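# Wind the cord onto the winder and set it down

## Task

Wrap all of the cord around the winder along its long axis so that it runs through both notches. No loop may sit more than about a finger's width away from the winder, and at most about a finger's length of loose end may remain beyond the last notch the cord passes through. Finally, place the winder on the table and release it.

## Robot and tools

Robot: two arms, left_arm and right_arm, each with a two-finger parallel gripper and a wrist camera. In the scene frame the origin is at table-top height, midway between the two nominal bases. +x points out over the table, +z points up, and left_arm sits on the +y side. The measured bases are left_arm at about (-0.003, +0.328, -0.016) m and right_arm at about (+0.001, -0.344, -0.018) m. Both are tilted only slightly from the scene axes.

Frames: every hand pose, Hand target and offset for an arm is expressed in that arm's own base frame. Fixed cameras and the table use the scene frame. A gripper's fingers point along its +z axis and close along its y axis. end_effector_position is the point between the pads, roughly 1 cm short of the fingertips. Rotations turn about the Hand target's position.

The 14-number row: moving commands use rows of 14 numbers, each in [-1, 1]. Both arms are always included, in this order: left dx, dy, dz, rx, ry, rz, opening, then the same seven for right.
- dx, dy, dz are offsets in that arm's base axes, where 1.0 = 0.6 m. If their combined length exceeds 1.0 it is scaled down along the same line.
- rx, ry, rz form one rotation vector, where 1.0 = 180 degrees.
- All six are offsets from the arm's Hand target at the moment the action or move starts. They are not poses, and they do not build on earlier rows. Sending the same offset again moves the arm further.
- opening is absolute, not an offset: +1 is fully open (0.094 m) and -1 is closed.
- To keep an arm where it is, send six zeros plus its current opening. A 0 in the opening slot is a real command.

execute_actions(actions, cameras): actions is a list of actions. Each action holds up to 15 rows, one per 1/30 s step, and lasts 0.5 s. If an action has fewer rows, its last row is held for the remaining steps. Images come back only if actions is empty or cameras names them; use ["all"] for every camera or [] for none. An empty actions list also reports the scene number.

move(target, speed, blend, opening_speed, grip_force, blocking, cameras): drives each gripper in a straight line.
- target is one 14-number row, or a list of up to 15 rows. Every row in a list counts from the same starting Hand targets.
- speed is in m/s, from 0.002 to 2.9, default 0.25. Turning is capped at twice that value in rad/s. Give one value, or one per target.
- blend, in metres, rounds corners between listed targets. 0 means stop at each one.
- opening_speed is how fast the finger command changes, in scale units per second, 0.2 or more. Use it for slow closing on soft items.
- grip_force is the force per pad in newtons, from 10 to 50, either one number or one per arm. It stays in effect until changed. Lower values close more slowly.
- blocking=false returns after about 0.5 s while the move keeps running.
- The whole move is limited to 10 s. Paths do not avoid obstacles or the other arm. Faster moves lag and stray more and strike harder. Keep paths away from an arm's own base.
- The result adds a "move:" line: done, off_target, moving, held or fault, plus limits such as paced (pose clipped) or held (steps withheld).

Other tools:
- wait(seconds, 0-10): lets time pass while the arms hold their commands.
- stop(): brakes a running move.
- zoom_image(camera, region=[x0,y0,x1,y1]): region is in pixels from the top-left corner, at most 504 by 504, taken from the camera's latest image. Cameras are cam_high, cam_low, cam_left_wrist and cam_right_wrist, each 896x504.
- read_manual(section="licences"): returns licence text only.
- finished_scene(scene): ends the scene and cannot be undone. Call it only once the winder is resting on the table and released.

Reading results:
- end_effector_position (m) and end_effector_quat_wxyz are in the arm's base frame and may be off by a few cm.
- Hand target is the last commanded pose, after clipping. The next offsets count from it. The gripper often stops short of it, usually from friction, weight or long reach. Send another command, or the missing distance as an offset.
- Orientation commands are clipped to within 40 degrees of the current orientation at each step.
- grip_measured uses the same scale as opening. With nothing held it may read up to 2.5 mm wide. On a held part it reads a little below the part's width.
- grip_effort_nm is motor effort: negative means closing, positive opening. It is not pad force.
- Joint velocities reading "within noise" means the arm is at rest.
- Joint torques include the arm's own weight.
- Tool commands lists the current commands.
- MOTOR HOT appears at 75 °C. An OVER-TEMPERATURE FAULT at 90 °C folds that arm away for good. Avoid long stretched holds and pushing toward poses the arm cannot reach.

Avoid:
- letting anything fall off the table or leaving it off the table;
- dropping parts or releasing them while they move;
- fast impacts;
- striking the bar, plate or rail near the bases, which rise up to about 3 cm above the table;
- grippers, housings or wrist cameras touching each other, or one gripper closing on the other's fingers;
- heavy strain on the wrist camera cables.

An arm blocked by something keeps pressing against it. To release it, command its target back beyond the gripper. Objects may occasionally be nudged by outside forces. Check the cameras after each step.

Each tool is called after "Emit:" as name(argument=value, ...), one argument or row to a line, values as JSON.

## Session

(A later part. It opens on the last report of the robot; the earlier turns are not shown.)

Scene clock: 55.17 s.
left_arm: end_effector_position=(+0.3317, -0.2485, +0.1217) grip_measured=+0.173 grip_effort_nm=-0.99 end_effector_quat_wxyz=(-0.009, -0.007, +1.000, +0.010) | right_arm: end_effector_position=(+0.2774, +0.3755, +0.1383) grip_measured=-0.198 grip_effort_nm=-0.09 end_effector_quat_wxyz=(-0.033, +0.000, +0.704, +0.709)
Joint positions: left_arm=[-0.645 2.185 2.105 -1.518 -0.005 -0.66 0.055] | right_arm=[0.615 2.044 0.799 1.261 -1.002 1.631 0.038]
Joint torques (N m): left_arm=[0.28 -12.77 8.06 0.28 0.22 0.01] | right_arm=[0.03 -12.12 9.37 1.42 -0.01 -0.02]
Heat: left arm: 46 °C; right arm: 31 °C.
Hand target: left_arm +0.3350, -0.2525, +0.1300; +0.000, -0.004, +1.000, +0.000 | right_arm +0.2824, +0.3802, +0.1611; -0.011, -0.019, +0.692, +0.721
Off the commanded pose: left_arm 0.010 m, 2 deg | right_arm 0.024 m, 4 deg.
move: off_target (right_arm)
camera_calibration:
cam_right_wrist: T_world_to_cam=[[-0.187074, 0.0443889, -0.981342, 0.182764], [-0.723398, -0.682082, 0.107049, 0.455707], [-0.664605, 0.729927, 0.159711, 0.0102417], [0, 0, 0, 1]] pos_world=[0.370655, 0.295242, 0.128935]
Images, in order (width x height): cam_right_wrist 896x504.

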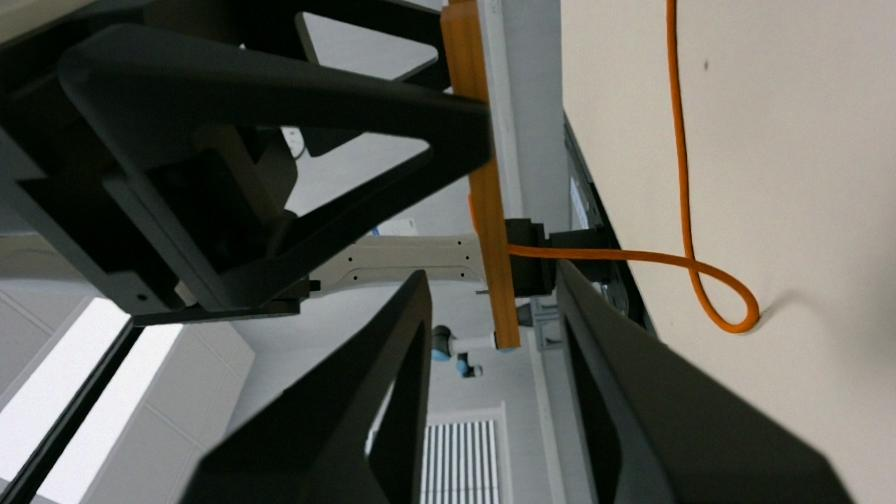

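Emit:
move(
  target=[0, 0, 0, 0, 0, 0, 0.08, -0.005, 0.041, 0.001, 0, 0, 0, -0.2],
  speed=0.1,
  cameras=["cam_right_wrist", "cam_low", "cam_high"],
)

Scene clock: 56.50 s.
left_arm: end_effector_position=(+0.3317, -0.2485, +0.1217) grip_measured=+0.173 grip_effort_nm=-0.99 end_effector_quat_wxyz=(-0.009, -0.007, +1.000, +0.010) | right_arm: end_effector_position=(+0.2719, +0.4001, +0.1503) grip_measured=-0.198 grip_effort_nm=-0.09 end_effector_quat_wxyz=(-0.028, -0.012, +0.699, +0.714)
Joint positions: left_arm=[-0.645 2.185 2.105 -1.518 -0.005 -0.66 0.055] | right_arm=[0.677 2.044 0.857 1.224 -0.951 1.623 0.038]
Joint torques (N m): left_arm=[0.27 -12.75 8.05 0.28 0.22 0.01] | right_arm=[-0.23 -9.69 9.81 1.44 0.09 -0.02]
Heat: left arm: 46 °C; right arm: 31 °C.
Hand target: left_arm +0.3350, -0.2525, +0.1300; +0.000, -0.004, +1.000, +0.000 | right_arm +0.2794, +0.4048, +0.1618; -0.011, -0.019, +0.692, +0.721
Off the commanded pose: left_arm 0.010 m, 2 deg | right_arm 0.014 m, 2 deg.
move: off_target (right_arm)
camera_calibration:
cam_right_wrist: T_world_to_cam=[[-0.164122, 0.0567176, -0.984808, 0.181678], [-0.718645, -0.690762, 0.0799821, 0.473575], [-0.675731, 0.720855, 0.154129, -0.00582158], [0, 0, 0, 1]] pos_world=[0.366216, 0.32102, 0.141938]
Images, in order (width x height): cam_high 896x504, cam_low 896x504, cam_right_wrist 896x504.

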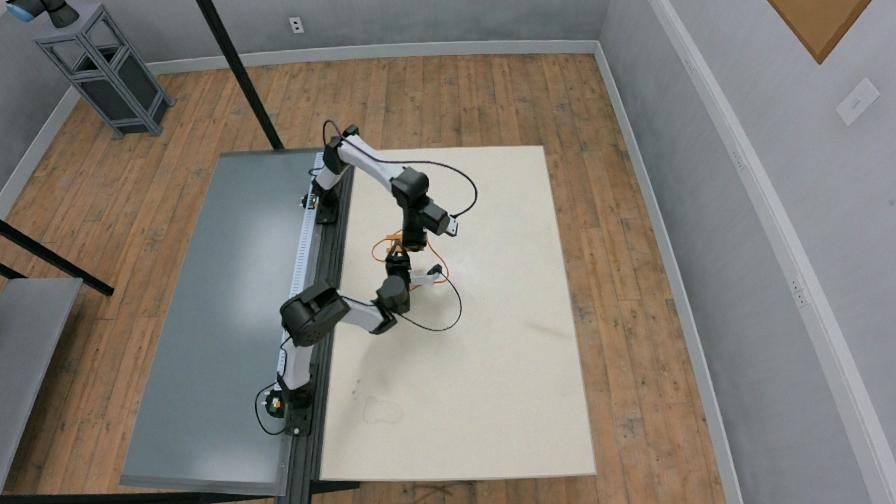

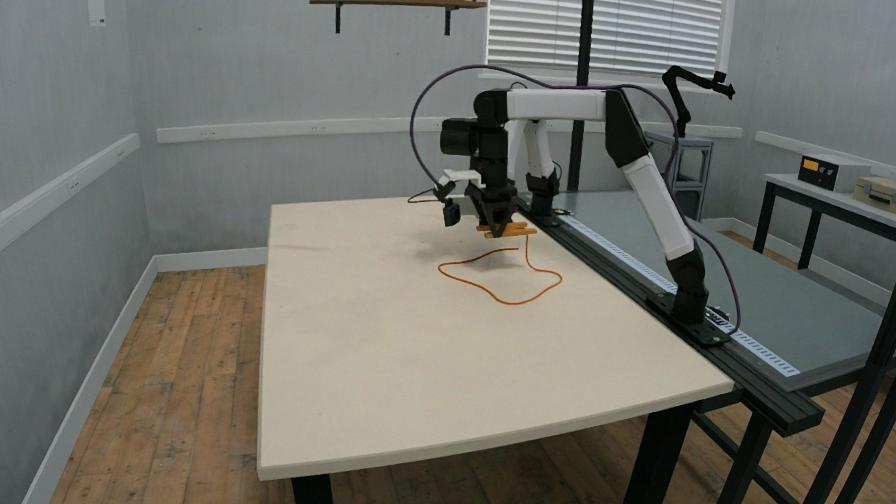

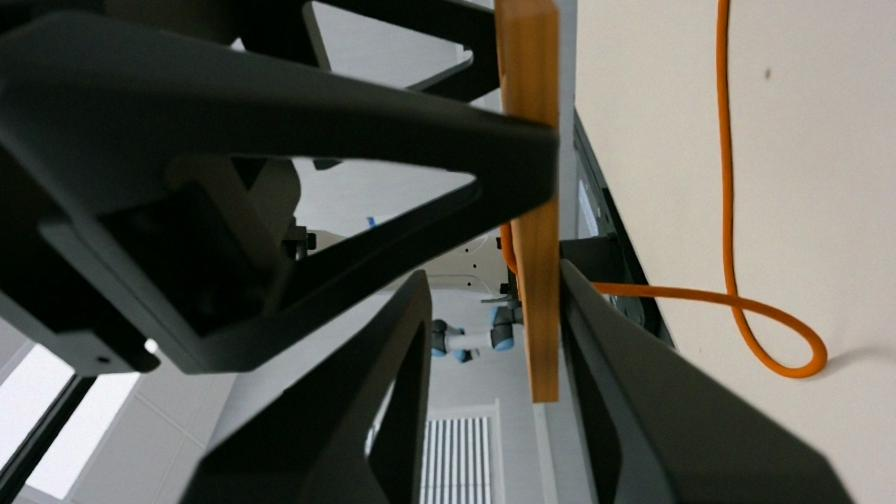

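Emit:
execute_actions(
  actions=[],
  cameras=["all"],
)

Scene clock: 57.73 s.
left_arm: end_effector_position=(+0.3317, -0.2485, +0.1217) grip_measured=+0.173 grip_effort_nm=-0.99 end_effector_quat_wxyz=(-0.009, -0.007, +1.000, +0.010) | right_arm: end_effector_position=(+0.2720, +0.4001, +0.1502) grip_measured=-0.198 grip_effort_nm=-0.09 end_effector_quat_wxyz=(-0.028, -0.012, +0.699, +0.714)
Joint positions: left_arm=[-0.645 2.185 2.105 -1.518 -0.005 -0.66 0.055] | right_arm=[0.677 2.044 0.857 1.224 -0.951 1.623 0.038]
Joint velocities: within noise
Joint torques (N m): left_arm=[0.31 -12.79 8.03 0.28 0.21 0.01] | right_arm=[-0.23 -9.69 9.8 1.43 0.07 -0.03]
Heat: left arm: 46 °C; right arm: 31 °C.
Hand target: left_arm +0.3350, -0.2525, +0.1300; +0.000, -0.004, +1.000, +0.000 | right_arm +0.2794, +0.4049, +0.1617; -0.011, -0.019, +0.692, +0.721
Tool commands: left_gripper/opening=+0.08 right_gripper/opening=-0.2
Off the commanded pose: left_arm 0.010 m, 2 deg | right_arm 0.014 m, 2 deg.
camera_calibration:
cam_left_wrist: T_world_to_cam=[[-0.138764, -0.986748, -0.0841013, -0.175868], [-0.754602, 0.0503556, 0.654248, 0.195814], [-0.641343, 0.154249, -0.751589, 0.46531], [0, 0, 0, 1]] pos_world=[0.421781, -0.255171, 0.206821]
cam_right_wrist: T_world_to_cam=[[-0.164616, 0.0563121, -0.984749, 0.181888], [-0.71887, -0.690446, 0.0806872, 0.473396], [-0.675373, 0.721188, 0.154139, -0.00597382], [0, 0, 0, 1]] pos_world=[0.366217, 0.32092, 0.141837]

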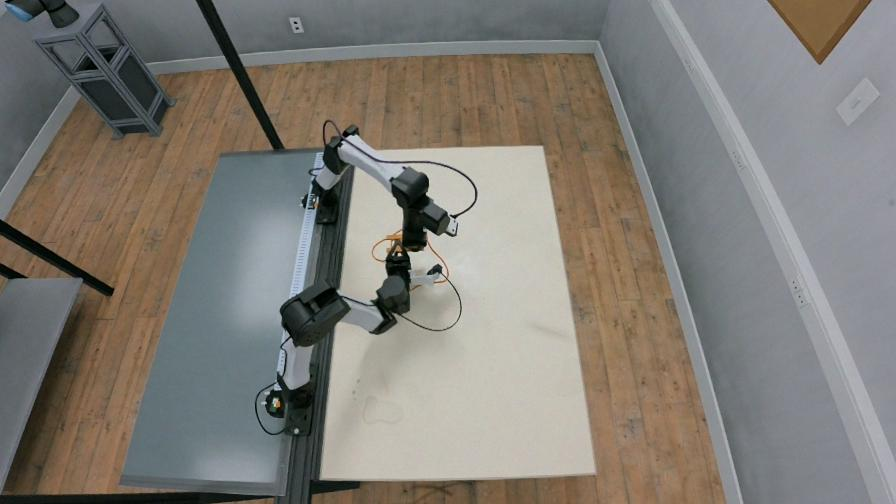

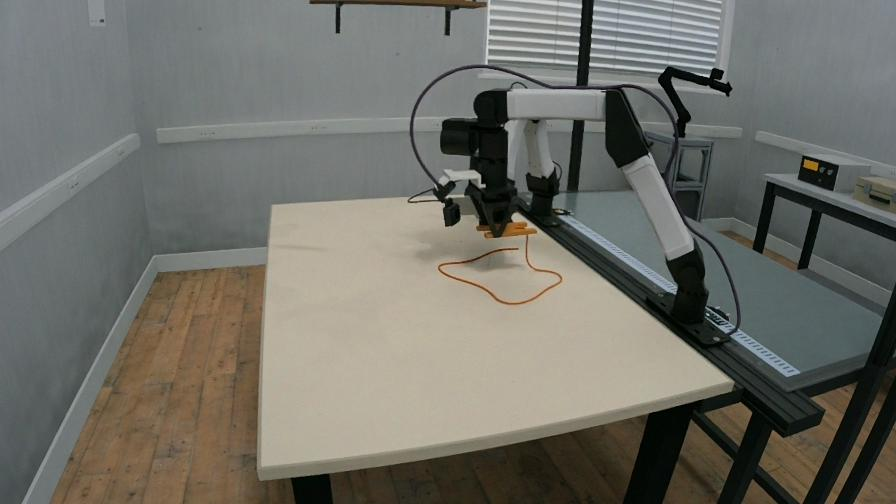

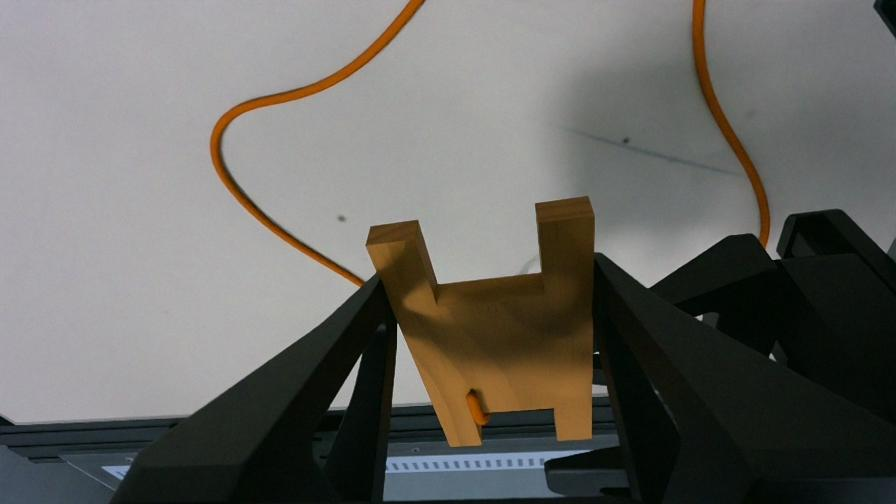

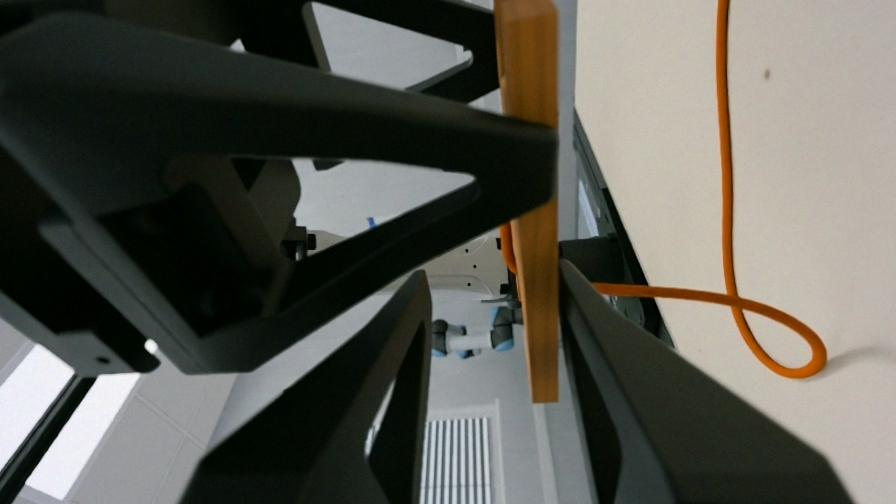

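Emit:
move(
  target=[0,0,0,0,0,0,0.08, 0,0,-0.022,0,0,0,-0.2],
  speed=0.05,
  cameras=["cam_right_wrist"],
)

Scene clock: 59.27 s.
left_arm: end_effector_position=(+0.3317, -0.2485, +0.1217) grip_measured=+0.173 grip_effort_nm=-0.99 end_effector_quat_wxyz=(-0.009, -0.007, +1.000, +0.010) | right_arm: end_effector_position=(+0.2726, +0.4007, +0.1416) grip_measured=-0.198 grip_effort_nm=-0.09 end_effector_quat_wxyz=(-0.029, -0.011, +0.700, +0.713)
Joint positions: left_arm=[-0.645 2.185 2.105 -1.518 -0.005 -0.66 0.055] | right_arm=[0.677 2.073 0.857 1.248 -0.95 1.621 0.038]
Joint torques (N m): left_arm=[0.25 -12.78 8.05 0.27 0.21 0.01] | right_arm=[-0.23 -8.35 9.06 1.65 0.07 -0.02]
Heat: left arm: 46 °C; right arm: 31 °C.
Hand target: left_arm +0.3350, -0.2525, +0.1300; +0.000, -0.004, +1.000, +0.000 | right_arm +0.2794, +0.4048, +0.1486; -0.011, -0.019, +0.692, +0.721
Off the commanded pose: left_arm 0.010 m, 2 deg | right_arm 0.011 m, 3 deg.
move: off_target (right_arm)
camera_calibration:
cam_right_wrist: T_world_to_cam=[[-0.166929, 0.0533887, -0.984522, 0.175262], [-0.718973, -0.689883, 0.084493, 0.474293], [-0.674694, 0.72195, 0.153546, -0.00495093], [0, 0, 0, 1]] pos_world=[0.36692, 0.321424, 0.133235]
Images, in order (width x height): cam_right_wrist 896x504.

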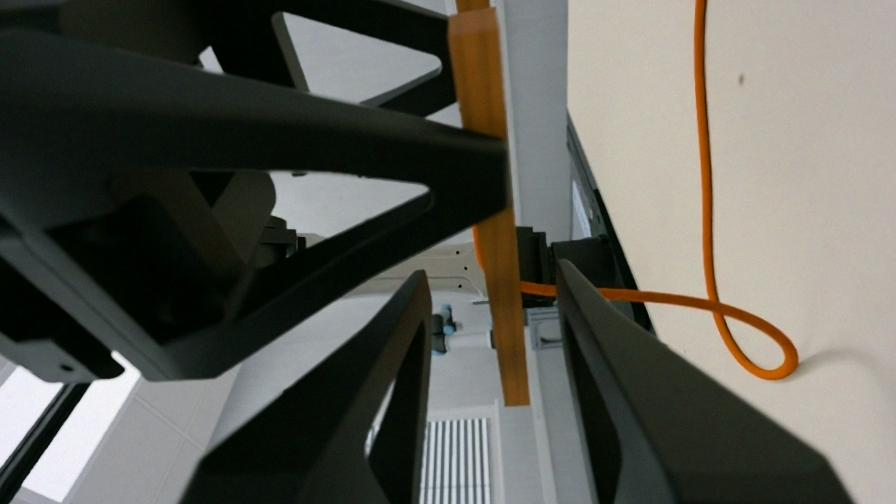

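Emit:
move(
  target=[
    [0,0,0,0,0,0,0.08, 0,0,-0.008,0,0,0,-0.2],
    [0,0,0,0,0,0,0.08, 0,0,-0.008,0,0,0,-0.9],
  ],
  speed=0.05,
  opening_speed=0.4,
  cameras=["cam_right_wrist"],
)

Scene clock: 63.77 s.
left_arm: end_effector_position=(+0.3324, -0.2490, +0.1229) grip_measured=+0.173 grip_effort_nm=-0.99 end_effector_quat_wxyz=(-0.009, -0.007, +1.000, +0.006) | right_arm: end_effector_position=(+0.2730, +0.4008, +0.1394) grip_measured=-0.842 grip_effort_nm=-1.01 end_effector_quat_wxyz=(-0.024, -0.015, +0.698, +0.716)
Joint positions: left_arm=[-0.642 2.185 2.11 -1.518 0.001 -0.657 0.055] | right_arm=[0.677 2.089 0.857 1.276 -0.949 1.618 0.007]
Joint torques (N m): left_arm=[0.03 -12.72 7.71 0.3 0.14 -0.01] | right_arm=[-0.21 -8.23 8.87 1.57 0.06 0.02]
Heat: left arm: 47 °C; right arm: 31 °C.
Hand target: left_arm +0.3350, -0.2525, +0.1300; +0.000, -0.003, +1.000, +0.000 | right_arm +0.2795, +0.4048, +0.1438; -0.011, -0.019, +0.692, +0.721
Off the commanded pose: left_arm 0.008 m, 1 deg | right_arm 0.009 m, 2 deg.
move: done; target 2's new opening was sent with right_arm's hand 0.010 m and 3 deg from that target
camera_calibration:
cam_right_wrist: T_world_to_cam=[[-0.153804, 0.0613699, -0.986194, 0.166581], [-0.720812, -0.689638, 0.0695004, 0.477339], [-0.675851, 0.721549, 0.150305, -0.00353055], [0, 0, 0, 1]] pos_world=[0.367306, 0.321516, 0.131636]
Images, in order (width x height): cam_right_wrist 896x504.

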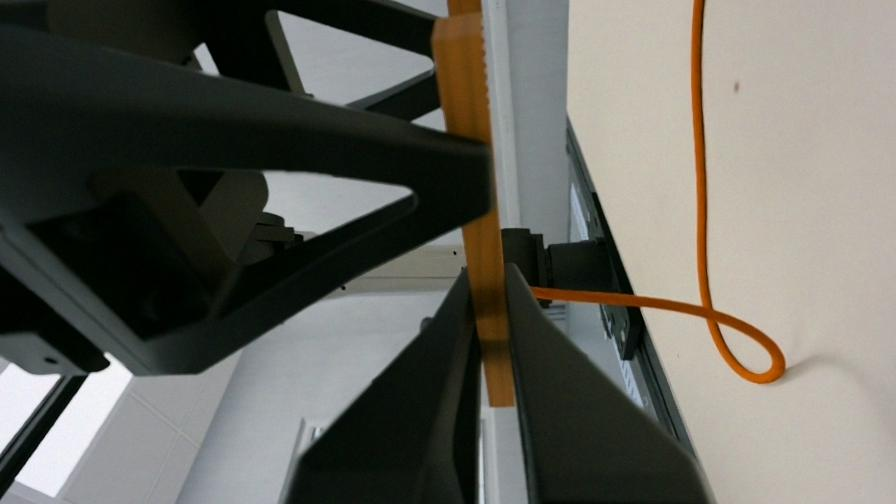

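Emit:
move(
  target=[
    [0,0,0,0,0,0,0.5, 0,0,0,0,0,0,-0.9],
    [0,0,0.2,0,0,0,0.5, 0,0,0,0,0,0,-0.9],
  ],
  speed=0.2,
  opening_speed=0.8,
  cameras=["cam_left_wrist","cam_right_wrist","cam_low"],
)

Scene clock: 74.90 s.
left_arm: end_effector_position=(+0.3362, -0.2519, +0.2376) grip_measured=+0.498 grip_effort_nm=0.13 end_effector_quat_wxyz=(+0.111, -0.007, +0.990, -0.085) | right_arm: end_effector_position=(+0.2728, +0.4010, +0.1395) grip_measured=-0.843 grip_effort_nm=-1.03 end_effector_quat_wxyz=(-0.024, -0.016, +0.698, +0.716)
Joint positions: left_arm=[-0.642 2.005 2.273 -1.558 0.001 -0.656 0.07] | right_arm=[0.678 2.089 0.857 1.276 -0.949 1.617 0.007]
Joint torques (N m): left_arm=[0.05 -12.52 6.93 0.96 0.14 -0.03] | right_arm=[-0.29 -8.24 8.85 1.58 0.06 0.03]
Heat: left arm: 49 °C; right arm: 31 °C.
Hand target: left_arm +0.3350, -0.2525, +0.2500; +0.000, -0.004, +1.000, +0.000 | right_arm +0.2795, +0.4048, +0.1438; -0.011, -0.019, +0.692, +0.721
Off the commanded pose: left_arm 0.013 m, 16 deg | right_arm 0.009 m, 2 deg.
joint sent to its limit (left arm) — joint 4 (wrist pitch), lower limit. The joint targets are off in orientation, not in position.
move: off_target (left_arm)
camera_calibration:
cam_left_wrist: T_world_to_cam=[[-0.139417, -0.987736, 0.0702865, -0.205525], [-0.887271, 0.156121, 0.434023, 0.247065], [-0.439674, -0.00185299, -0.898156, 0.483514], [0, 0, 0, 1]] pos_world=[0.403149, -0.24068, 0.341484]
cam_right_wrist: T_world_to_cam=[[-0.153179, 0.0616379, -0.986274, 0.16643], [-0.720589, -0.68994, 0.068797, 0.477426], [-0.67623, 0.721237, 0.1501, -0.00357394], [0, 0, 0, 1]] pos_world=[0.367105, 0.321715, 0.131836]
Images, in order (width x height): cam_low 896x504, cam_left_wrist 896x504, cam_right_wrist 896x504.

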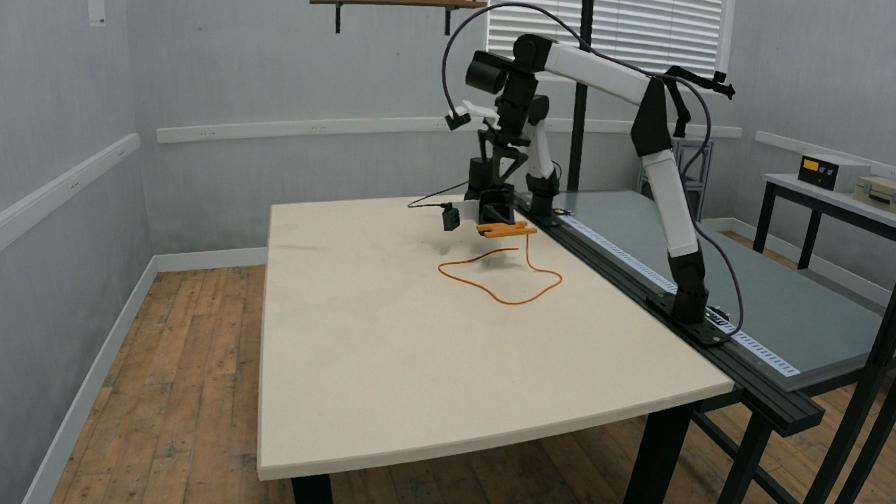

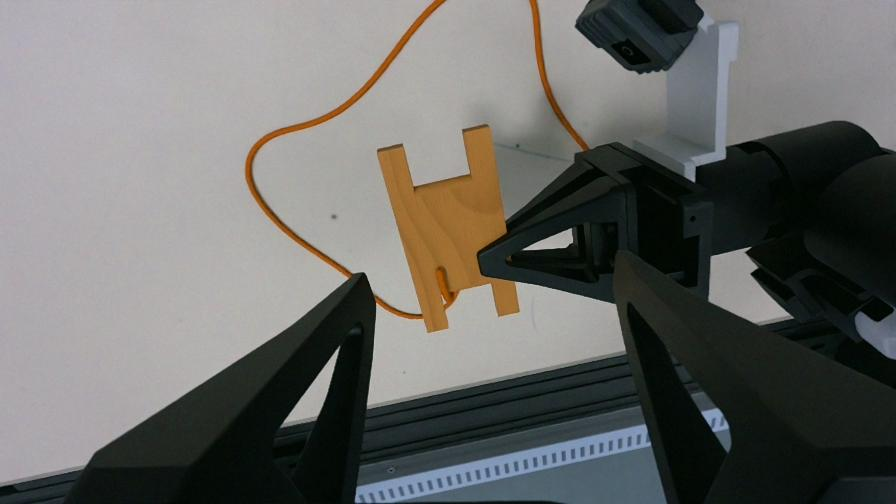

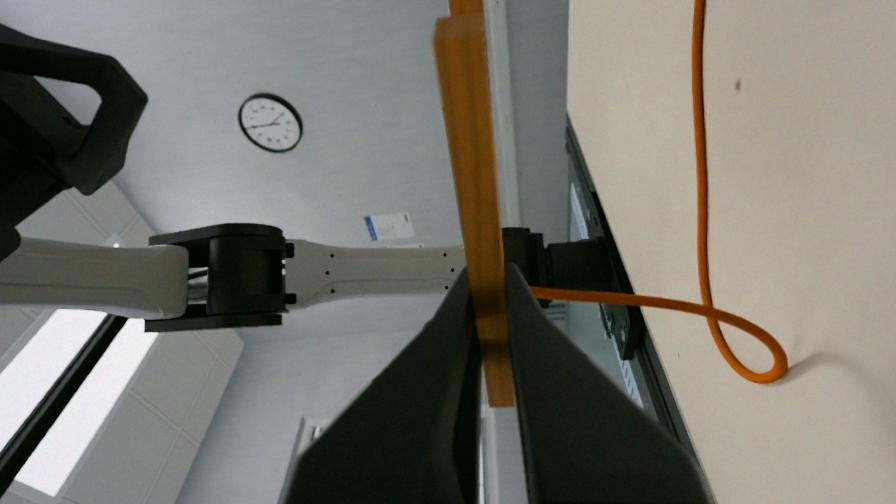

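Emit:
move(
  target=[
    [-0.058,0.0875,-0.0167,-0.3849,-0.3849,-0.3849,0.0, 0,0,0,0,0,0,-0.9],
    [-0.058,0.0875,-0.0167,-0.3849,-0.3849,-0.3849,0.0, 0.0275,-0.1498,0.2603,0,0,-0.019,-0.9],
  ],
  speed=[0.5, 0.2],
  blend=[0.02, 0],
  cameras=["all"],
)

Scene clock: 84.17 s.
left_arm: end_effector_position=(+0.3009, -0.2001, +0.2473) grip_measured=+0.002 grip_effort_nm=-0.04 end_effector_quat_wxyz=(+0.501, +0.504, +0.501, -0.494) | right_arm: end_effector_position=(+0.2956, +0.3176, +0.2737) grip_measured=-0.843 grip_effort_nm=-1.03 end_effector_quat_wxyz=(-0.012, +0.028, +0.703, +0.711)
Joint positions: left_arm=[-0.087 1.519 0.78 0.639 1.48 0.11 0.047] | right_arm=[0.458 1.582 0.903 0.702 -1.091 1.648 0.007]
Joint torques (N m): left_arm=[0.38 -5.3 4.55 1.78 0.33 -0.1] | right_arm=[-1.13 -9.78 12.68 1.41 -0.21 -0.03]
Heat: left arm: 48 °C; right arm: 32 °C.
Hand target: left_arm +0.3001, -0.2001, +0.2399; +0.498, +0.498, +0.502, -0.502 | right_arm +0.2960, +0.3150, +0.2998; +0.010, +0.002, +0.693, +0.721
Off the commanded pose: left_arm 0.007 m, 1 deg | right_arm 0.026 m, 4 deg.
move: off_target (right_arm)
camera_calibration:
cam_left_wrist: T_world_to_cam=[[-0.984356, -0.0686415, -0.162271, 0.335684], [0.0799602, 0.646649, -0.758585, 0.30548], [0.157003, -0.759693, -0.631044, 0.0795252], [0, 0, 0, 1]] pos_world=[0.29352, -0.114082, 0.336388]
cam_right_wrist: T_world_to_cam=[[-0.193979, 0.0590562, -0.979226, 0.31834], [-0.767219, -0.631188, 0.113915, 0.409958], [-0.611349, 0.773378, 0.167746, 0.0112325], [0, 0, 0, 1]] pos_world=[0.383146, 0.231274, 0.263142]

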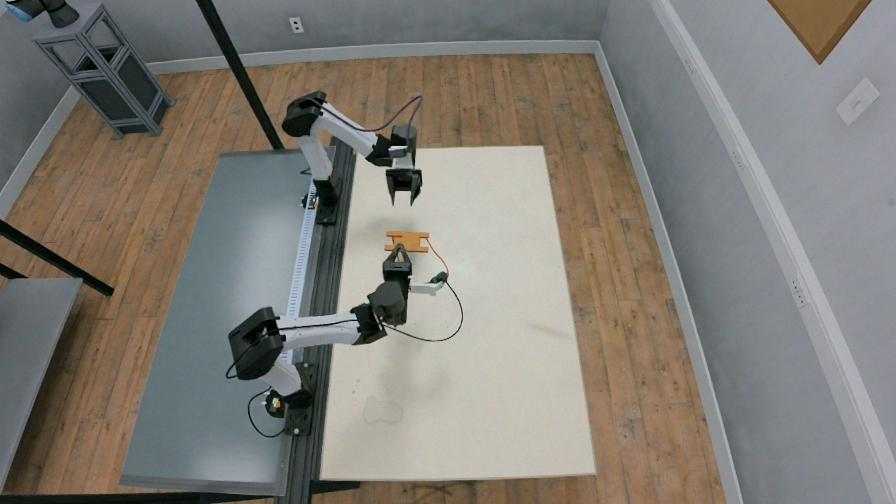

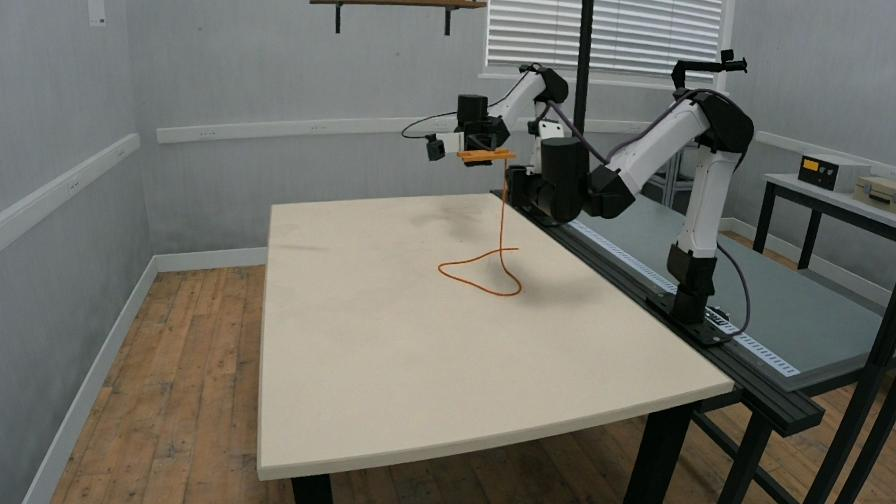

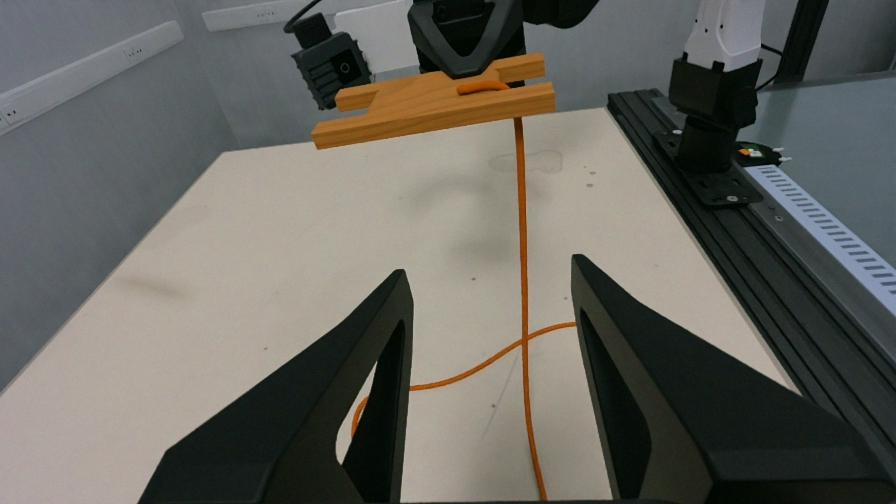

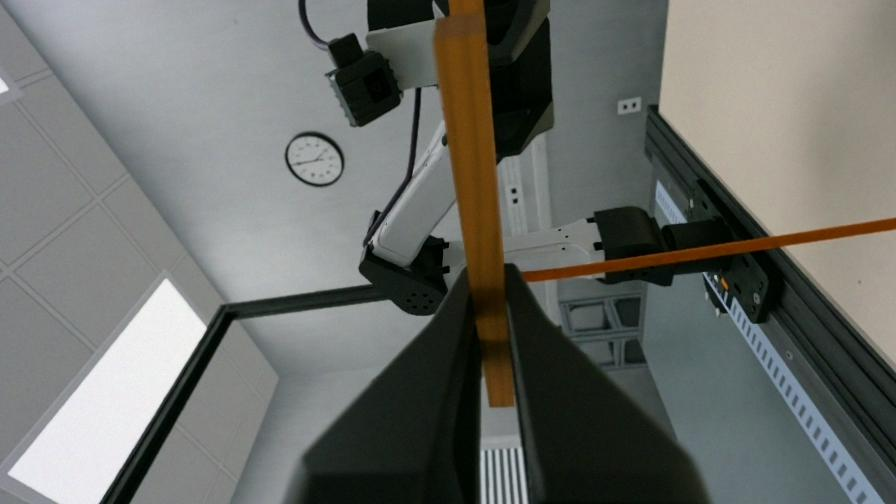

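Emit:
zoom_image(
  camera="cam_left_wrist",
  region=[290, 30, 610, 210],
)

Scaled by 1.575 from the camera's 896x504 image, which has a finer 1280x720 frame.

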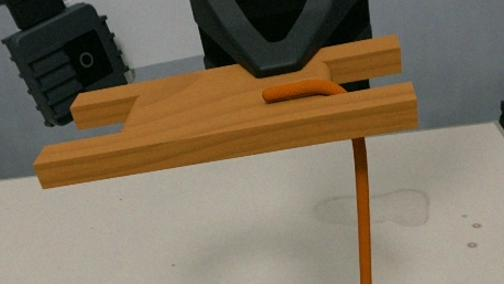

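Emit:
zoom_image(
  camera="cam_left_wrist",
  region=[300, 70, 420, 160],
)

Emit:
zoom_image(
  camera="cam_left_wrist",
  region=[480, 40, 600, 130],
)

Scaled by 4.200 from the camera's 896x504 image, which has a finer 1280x720 frame.

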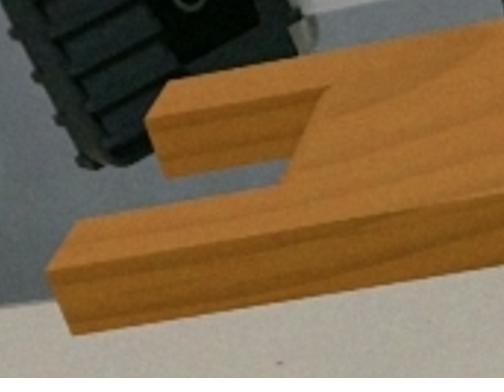

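Scaled by 4.200 from the camera's 896x504 image, which has a finer 1280x720 frame.

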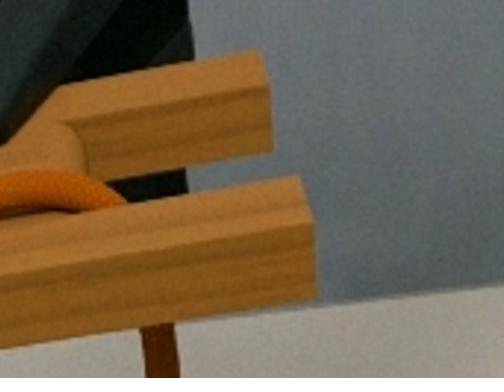

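Emit:
move(
  target=[
    [-0.006,-0.0332,-0.2583,0,0,0,0.0, 0,0,0.075,0,0,0,-0.9],
    [-0.006,-0.2033,-0.2583,0,0,0,0.0, 0,0,0.075,0,0,0,-0.9],
  ],
  speed=[0.25, 0.15],
  blend=[0.01, 0],
  cameras=["cam_left_wrist","cam_low"],
)

Scene clock: 91.37 s.
left_arm: end_effector_position=(+0.2923, -0.3182, +0.0824) grip_measured=+0.002 grip_effort_nm=-0.04 end_effector_quat_wxyz=(+0.486, +0.496, +0.512, -0.505) | right_arm: end_effector_position=(+0.2983, +0.3190, +0.3153) grip_measured=-0.843 grip_effort_nm=-1.03 end_effector_quat_wxyz=(-0.014, +0.030, +0.704, +0.709)
Joint positions: left_arm=[-0.457 2.193 0.699 1.454 1.116 0.001 0.047] | right_arm=[0.458 1.534 1.036 0.514 -1.092 1.647 0.007]
Joint torques (N m): left_arm=[-0.13 -8.02 4.86 2.15 0.12 -0.11] | right_arm=[-1.13 -9.94 13.55 1.41 -0.21 -0.02]
Heat: left arm: 46 °C; right arm: 33 °C.
Hand target: left_arm +0.2965, -0.3221, +0.0850; +0.498, +0.498, +0.502, -0.501 | right_arm +0.2959, +0.3150, +0.3449; +0.010, +0.002, +0.693, +0.721
Off the commanded pose: left_arm 0.006 m, 2 deg | right_arm 0.030 m, 5 deg.
move: off_target (right_arm)
camera_calibration:
cam_left_wrist: T_world_to_cam=[[-0.99103, -0.0610434, -0.118885, 0.293176], [0.0505155, 0.652474, -0.756125, 0.267666], [0.123726, -0.755348, -0.643538, -0.100786], [0, 0, 0, 1]] pos_world=[0.289495, -0.232878, 0.172383]
Images, in order (width x height): cam_low 896x504, cam_left_wrist 896x504.

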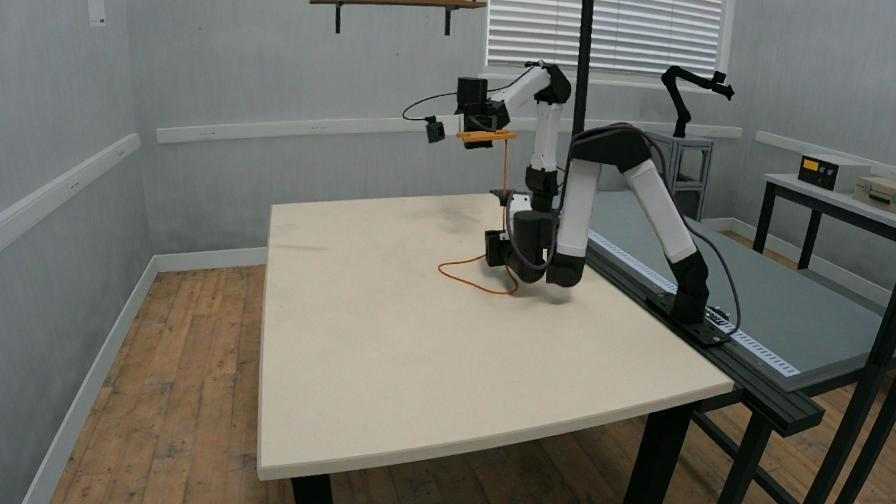

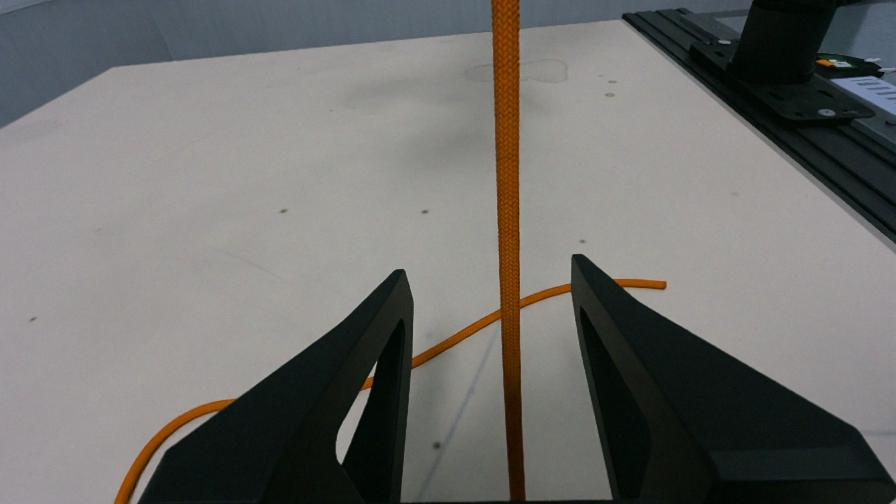

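Emit:
move(
  target=[-0.0733,0,0,0,0,0,0.0, -0.0667,0,0,0,0,0,-0.9],
  speed=0.12,
  cameras=["cam_left_wrist","cam_right_wrist"],
)

Scene clock: 104.87 s.
left_arm: end_effector_position=(+0.2522, -0.3203, +0.0595) grip_measured=+0.002 grip_effort_nm=-0.04 end_effector_quat_wxyz=(+0.451, +0.487, +0.544, -0.513) | right_arm: end_effector_position=(+0.2594, +0.3172, +0.3417) grip_measured=-0.843 grip_effort_nm=-1.03 end_effector_quat_wxyz=(+0.000, +0.003, +0.695, +0.719)
Joint positions: left_arm=[-0.524 2.186 0.564 1.485 1.051 0 0.047] | right_arm=[0.506 1.393 0.983 0.481 -1.06 1.637 0.007]
Joint torques (N m): left_arm=[-0.05 -12.48 1.76 2.87 0.18 0.05] | right_arm=[-0.02 -8.25 7.83 1.42 0.09 -0.03]
Heat: left arm: 44 °C; right arm: 33 °C.
Hand target: left_arm +0.2525, -0.3221, +0.0850; +0.498, +0.498, +0.502, -0.501 | right_arm +0.2560, +0.3150, +0.3449; +0.010, +0.002, +0.693, +0.721
Off the commanded pose: left_arm 0.026 m, 7 deg | right_arm 0.005 m, 1 deg.
joint sent to its limit (left arm) — joint 4 (wrist pitch), upper limit. The joint targets still meet the commanded pose.
move: off_target (left_arm)
camera_calibration:
cam_left_wrist: T_world_to_cam=[[-0.99773, -0.0553454, -0.0383577, 0.249206], [-0.0104618, 0.690114, -0.723625, 0.27933], [0.0665205, -0.721581, -0.689127, -0.0840907], [0, 0, 0, 1]] pos_world=[0.257156, -0.239655, 0.15374]
cam_right_wrist: T_world_to_cam=[[-0.143836, 0.079176, -0.986429, 0.361089], [-0.760938, -0.646127, 0.0590942, 0.395923], [-0.63268, 0.759112, 0.153184, -0.0068655], [0, 0, 0, 1]] pos_world=[0.348867, 0.232439, 0.333843]
Images, in order (width x height): cam_left_wrist 896x504, cam_right_wrist 896x504.

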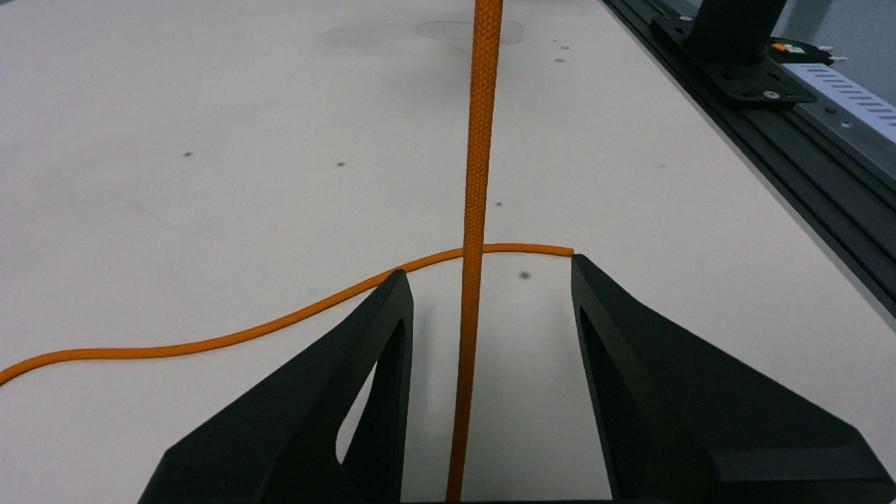

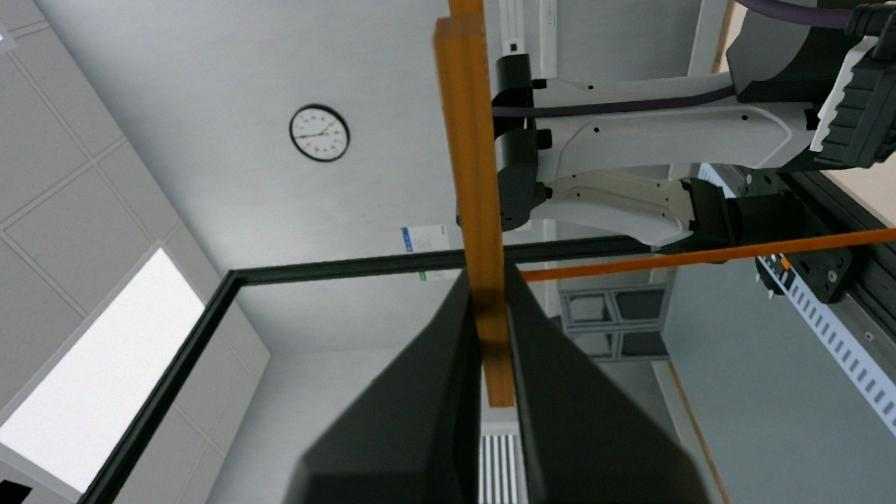

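Emit:
zoom_image(
  camera="cam_left_wrist",
  region=[400, 250, 600, 360],
)

Scaled by 2.520 from the camera's 896x504 image, which has a finer 1280x720 frame.

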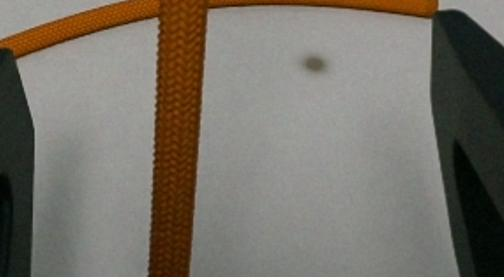

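Emit:
move(
  target=[
    [0.0125,0,0.045,0,0,0,0.0, 0,0,0,0,0,0,-0.9],
    [0.0125,0,0.045,0,0,0,-0.92, 0,0,0,0,0,0,-0.9],
  ],
  speed=0.12,
  opening_speed=1.0,
  cameras=["cam_left_wrist","cam_low"],
)

Scene clock: 108.80 s.
left_arm: end_effector_position=(+0.2564, -0.3214, +0.0972) grip_measured=-0.918 grip_effort_nm=-0.04 end_effector_quat_wxyz=(+0.482, +0.495, +0.517, -0.506) | right_arm: end_effector_position=(+0.2596, +0.3172, +0.3417) grip_measured=-0.843 grip_effort_nm=-1.03 end_effector_quat_wxyz=(+0.000, +0.003, +0.695, +0.719)
Joint positions: left_arm=[-0.521 2.068 0.564 1.455 1.051 -0.003 0.004] | right_arm=[0.506 1.393 0.983 0.481 -1.06 1.637 0.007]
Joint torques (N m): left_arm=[0.66 -11.81 4.01 1.94 0.25 -0.1] | right_arm=[-0.01 -8.24 7.84 1.41 0.08 -0.03]
Heat: left arm: 44 °C; right arm: 33 °C.
Hand target: left_arm +0.2601, -0.3220, +0.1120; +0.498, +0.498, +0.502, -0.501 | right_arm +0.2560, +0.3150, +0.3449; +0.011, +0.002, +0.693, +0.721
Off the commanded pose: left_arm 0.015 m, 3 deg | right_arm 0.005 m, 1 deg.
move: off_target (left_arm); target 2's new opening was sent with left_arm's hand 0.015 m and 3 deg from that target
camera_calibration:
cam_left_wrist: T_world_to_cam=[[-0.992192, -0.0621534, -0.108132, 0.258011], [0.0407499, 0.657855, -0.752042, 0.286623], [0.117877, -0.750576, -0.650185, -0.0854745], [0, 0, 0, 1]] pos_world=[0.254392, -0.236675, 0.187877]
Images, in order (width x height): cam_low 896x504, cam_left_wrist 896x504.

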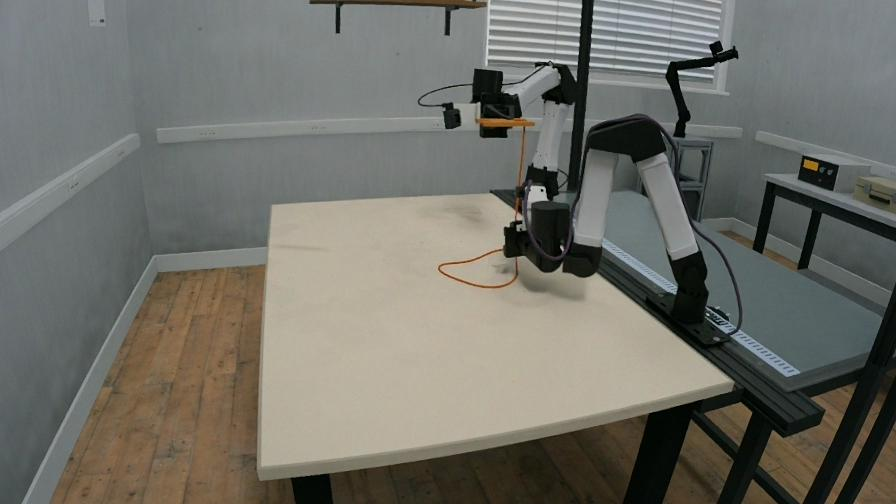

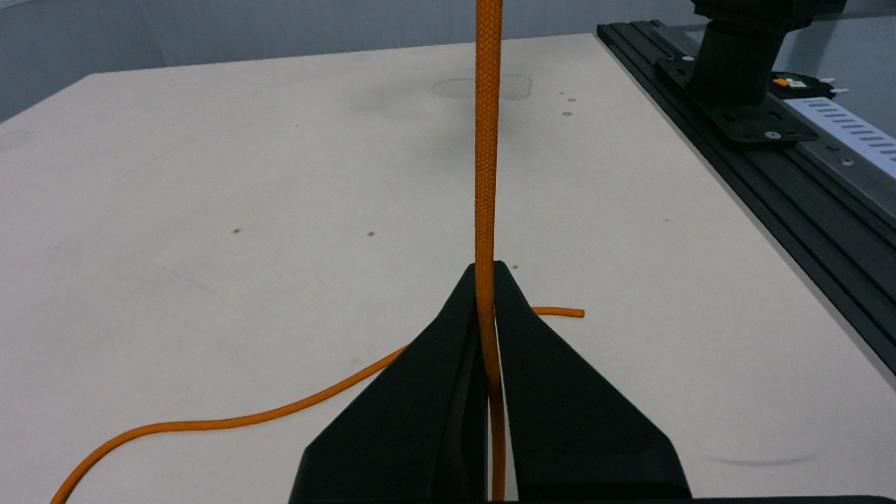

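Emit:
move(
  target=[0,0,0,0,0,0,-0.96, 0,0,0,0,0,0,-0.9],
  speed=0.12,
  opening_speed=1.0,
  cameras=[],
)

Scene clock: 109.80 s.
left_arm: end_effector_position=(+0.2564, -0.3214, +0.0972) grip_measured=-0.960 grip_effort_nm=-0.73 end_effector_quat_wxyz=(+0.482, +0.495, +0.517, -0.506) | right_arm: end_effector_position=(+0.2596, +0.3172, +0.3417) grip_measured=-0.843 grip_effort_nm=-1.03 end_effector_quat_wxyz=(+0.000, +0.003, +0.695, +0.719)
Joint positions: left_arm=[-0.521 2.068 0.564 1.455 1.051 -0.003 0.002] | right_arm=[0.506 1.393 0.983 0.481 -1.06 1.637 0.007]
Joint velocities: left_arm=[0.007 -0.017 -0.007 0.066 0.007 0.051 0.007] | right_arm=[within noise]
Joint torques (N m): left_arm=[0.66 -11.81 4 1.95 0.25 -0.1] | right_arm=[-0.02 -8.25 7.83 1.41 0.09 -0.03]
Heat: left arm: 44 °C; right arm: 33 °C.
Hand target: left_arm +0.2601, -0.3220, +0.1120; +0.498, +0.498, +0.502, -0.501 | right_arm +0.2560, +0.3150, +0.3449; +0.011, +0.002, +0.693, +0.721
Off the commanded pose: left_arm 0.015 m, 3 deg | right_arm 0.005 m, 1 deg.
move: off_target (left_arm)
No camera images: "cameras" was empty.

Emit:
move(
  target=[
    [0.1657,-0.0083,0.0640,0,0,0,-0.96, 0,0,0,0,0,0,-0.9],
    [0.2847,-0.0083,0.1830,0,0,0,-0.96, 0,0,0,0,0,0,-0.9],
    [0.3307,-0.0083,0.3333,0,0,0,-0.96, 0,0,0,0,0,0,-0.9],
  ],
  speed=0.2,
  blend=[0.04,0.04,0],
  cameras=["cam_left_wrist","cam_right_wrist","cam_low"],
)

Scene clock: 113.87 s.
left_arm: end_effector_position=(+0.4530, -0.3265, +0.3087) grip_measured=-0.959 grip_effort_nm=-0.69 end_effector_quat_wxyz=(+0.492, +0.494, +0.508, -0.506) | right_arm: end_effector_position=(+0.2614, +0.3171, +0.3418) grip_measured=-0.843 grip_effort_nm=-1.03 end_effector_quat_wxyz=(+0.004, +0.007, +0.695, +0.719)
Joint positions: left_arm=[-0.325 2.102 1.739 0.353 1.247 -0.019 0.002] | right_arm=[0.506 1.393 0.983 0.481 -1.049 1.636 0.007]
Joint velocities: left_arm=[-0.002 0.002 -0.012 -0.037 -0.051 0.007 -0.004] | right_arm=[within noise]
Joint torques (N m): left_arm=[0.58 -11.34 9.42 1.69 0.22 0.04] | right_arm=[-0.01 -8.23 7.86 1.42 -0.02 -0.02]
Heat: left arm: 44 °C; right arm: 33 °C.
Hand target: left_arm +0.4585, -0.3270, +0.3119; +0.498, +0.498, +0.502, -0.501 | right_arm +0.2560, +0.3150, +0.3449; +0.011, +0.002, +0.692, +0.721
Off the commanded pose: left_arm 0.006 m, 1 deg | right_arm 0.007 m, 1 deg.
move: done
camera_calibration:
cam_left_wrist: T_world_to_cam=[[-0.990123, -0.0655983, -0.123908, 0.478373], [0.0531837, 0.641998, -0.76486, 0.434204], [0.129722, -0.763895, -0.632168, 0.00967893], [0, 0, 0, 1]] pos_world=[0.4493, -0.239984, 0.397498]
cam_right_wrist: T_world_to_cam=[[-0.142438, 0.0813241, -0.986457, 0.360337], [-0.768299, -0.637423, 0.0583876, 0.396847], [-0.624042, 0.766211, 0.153274, -0.0101654], [0, 0, 0, 1]] pos_world=[0.349879, 0.231444, 0.333844]
Images, in order (width x height): cam_low 896x504, cam_left_wrist 896x504, cam_right_wrist 896x504.

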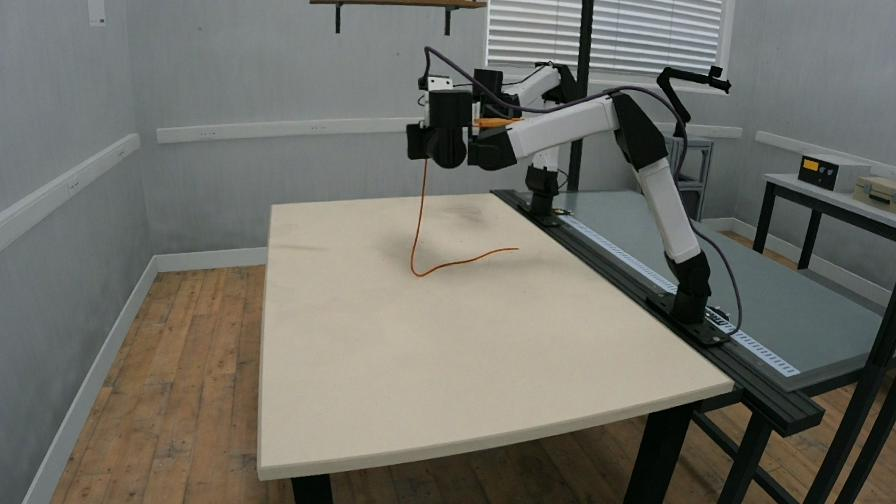

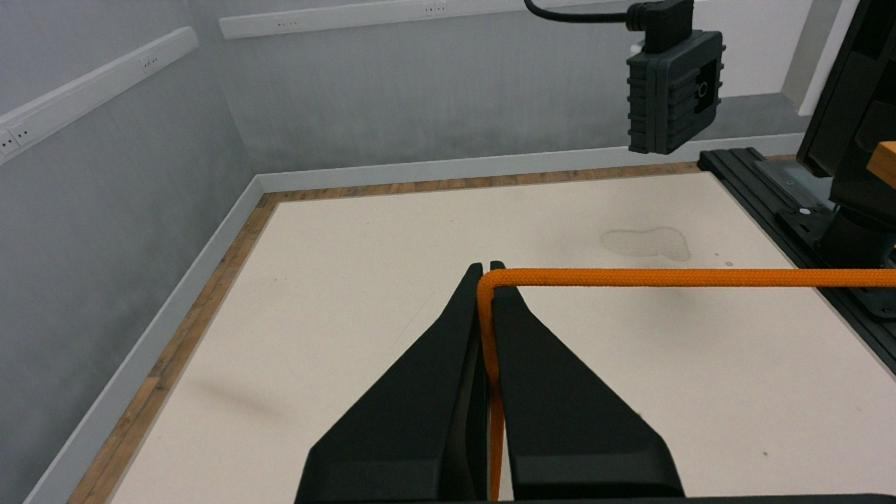

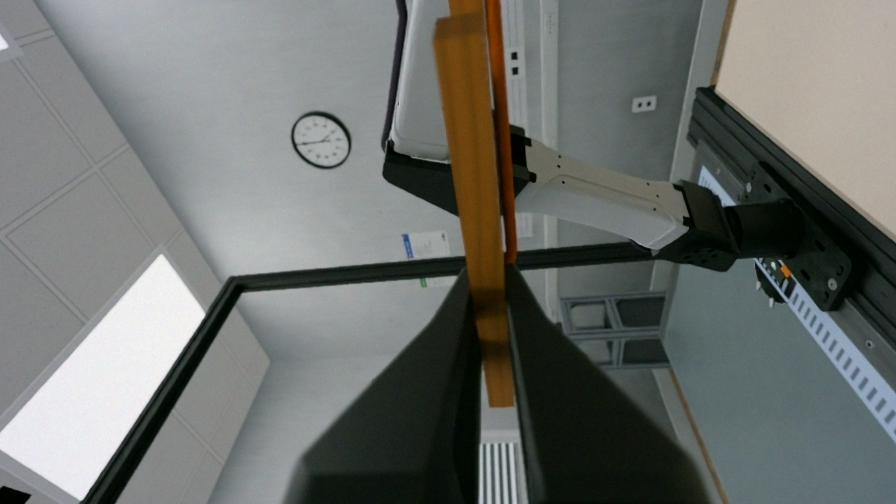

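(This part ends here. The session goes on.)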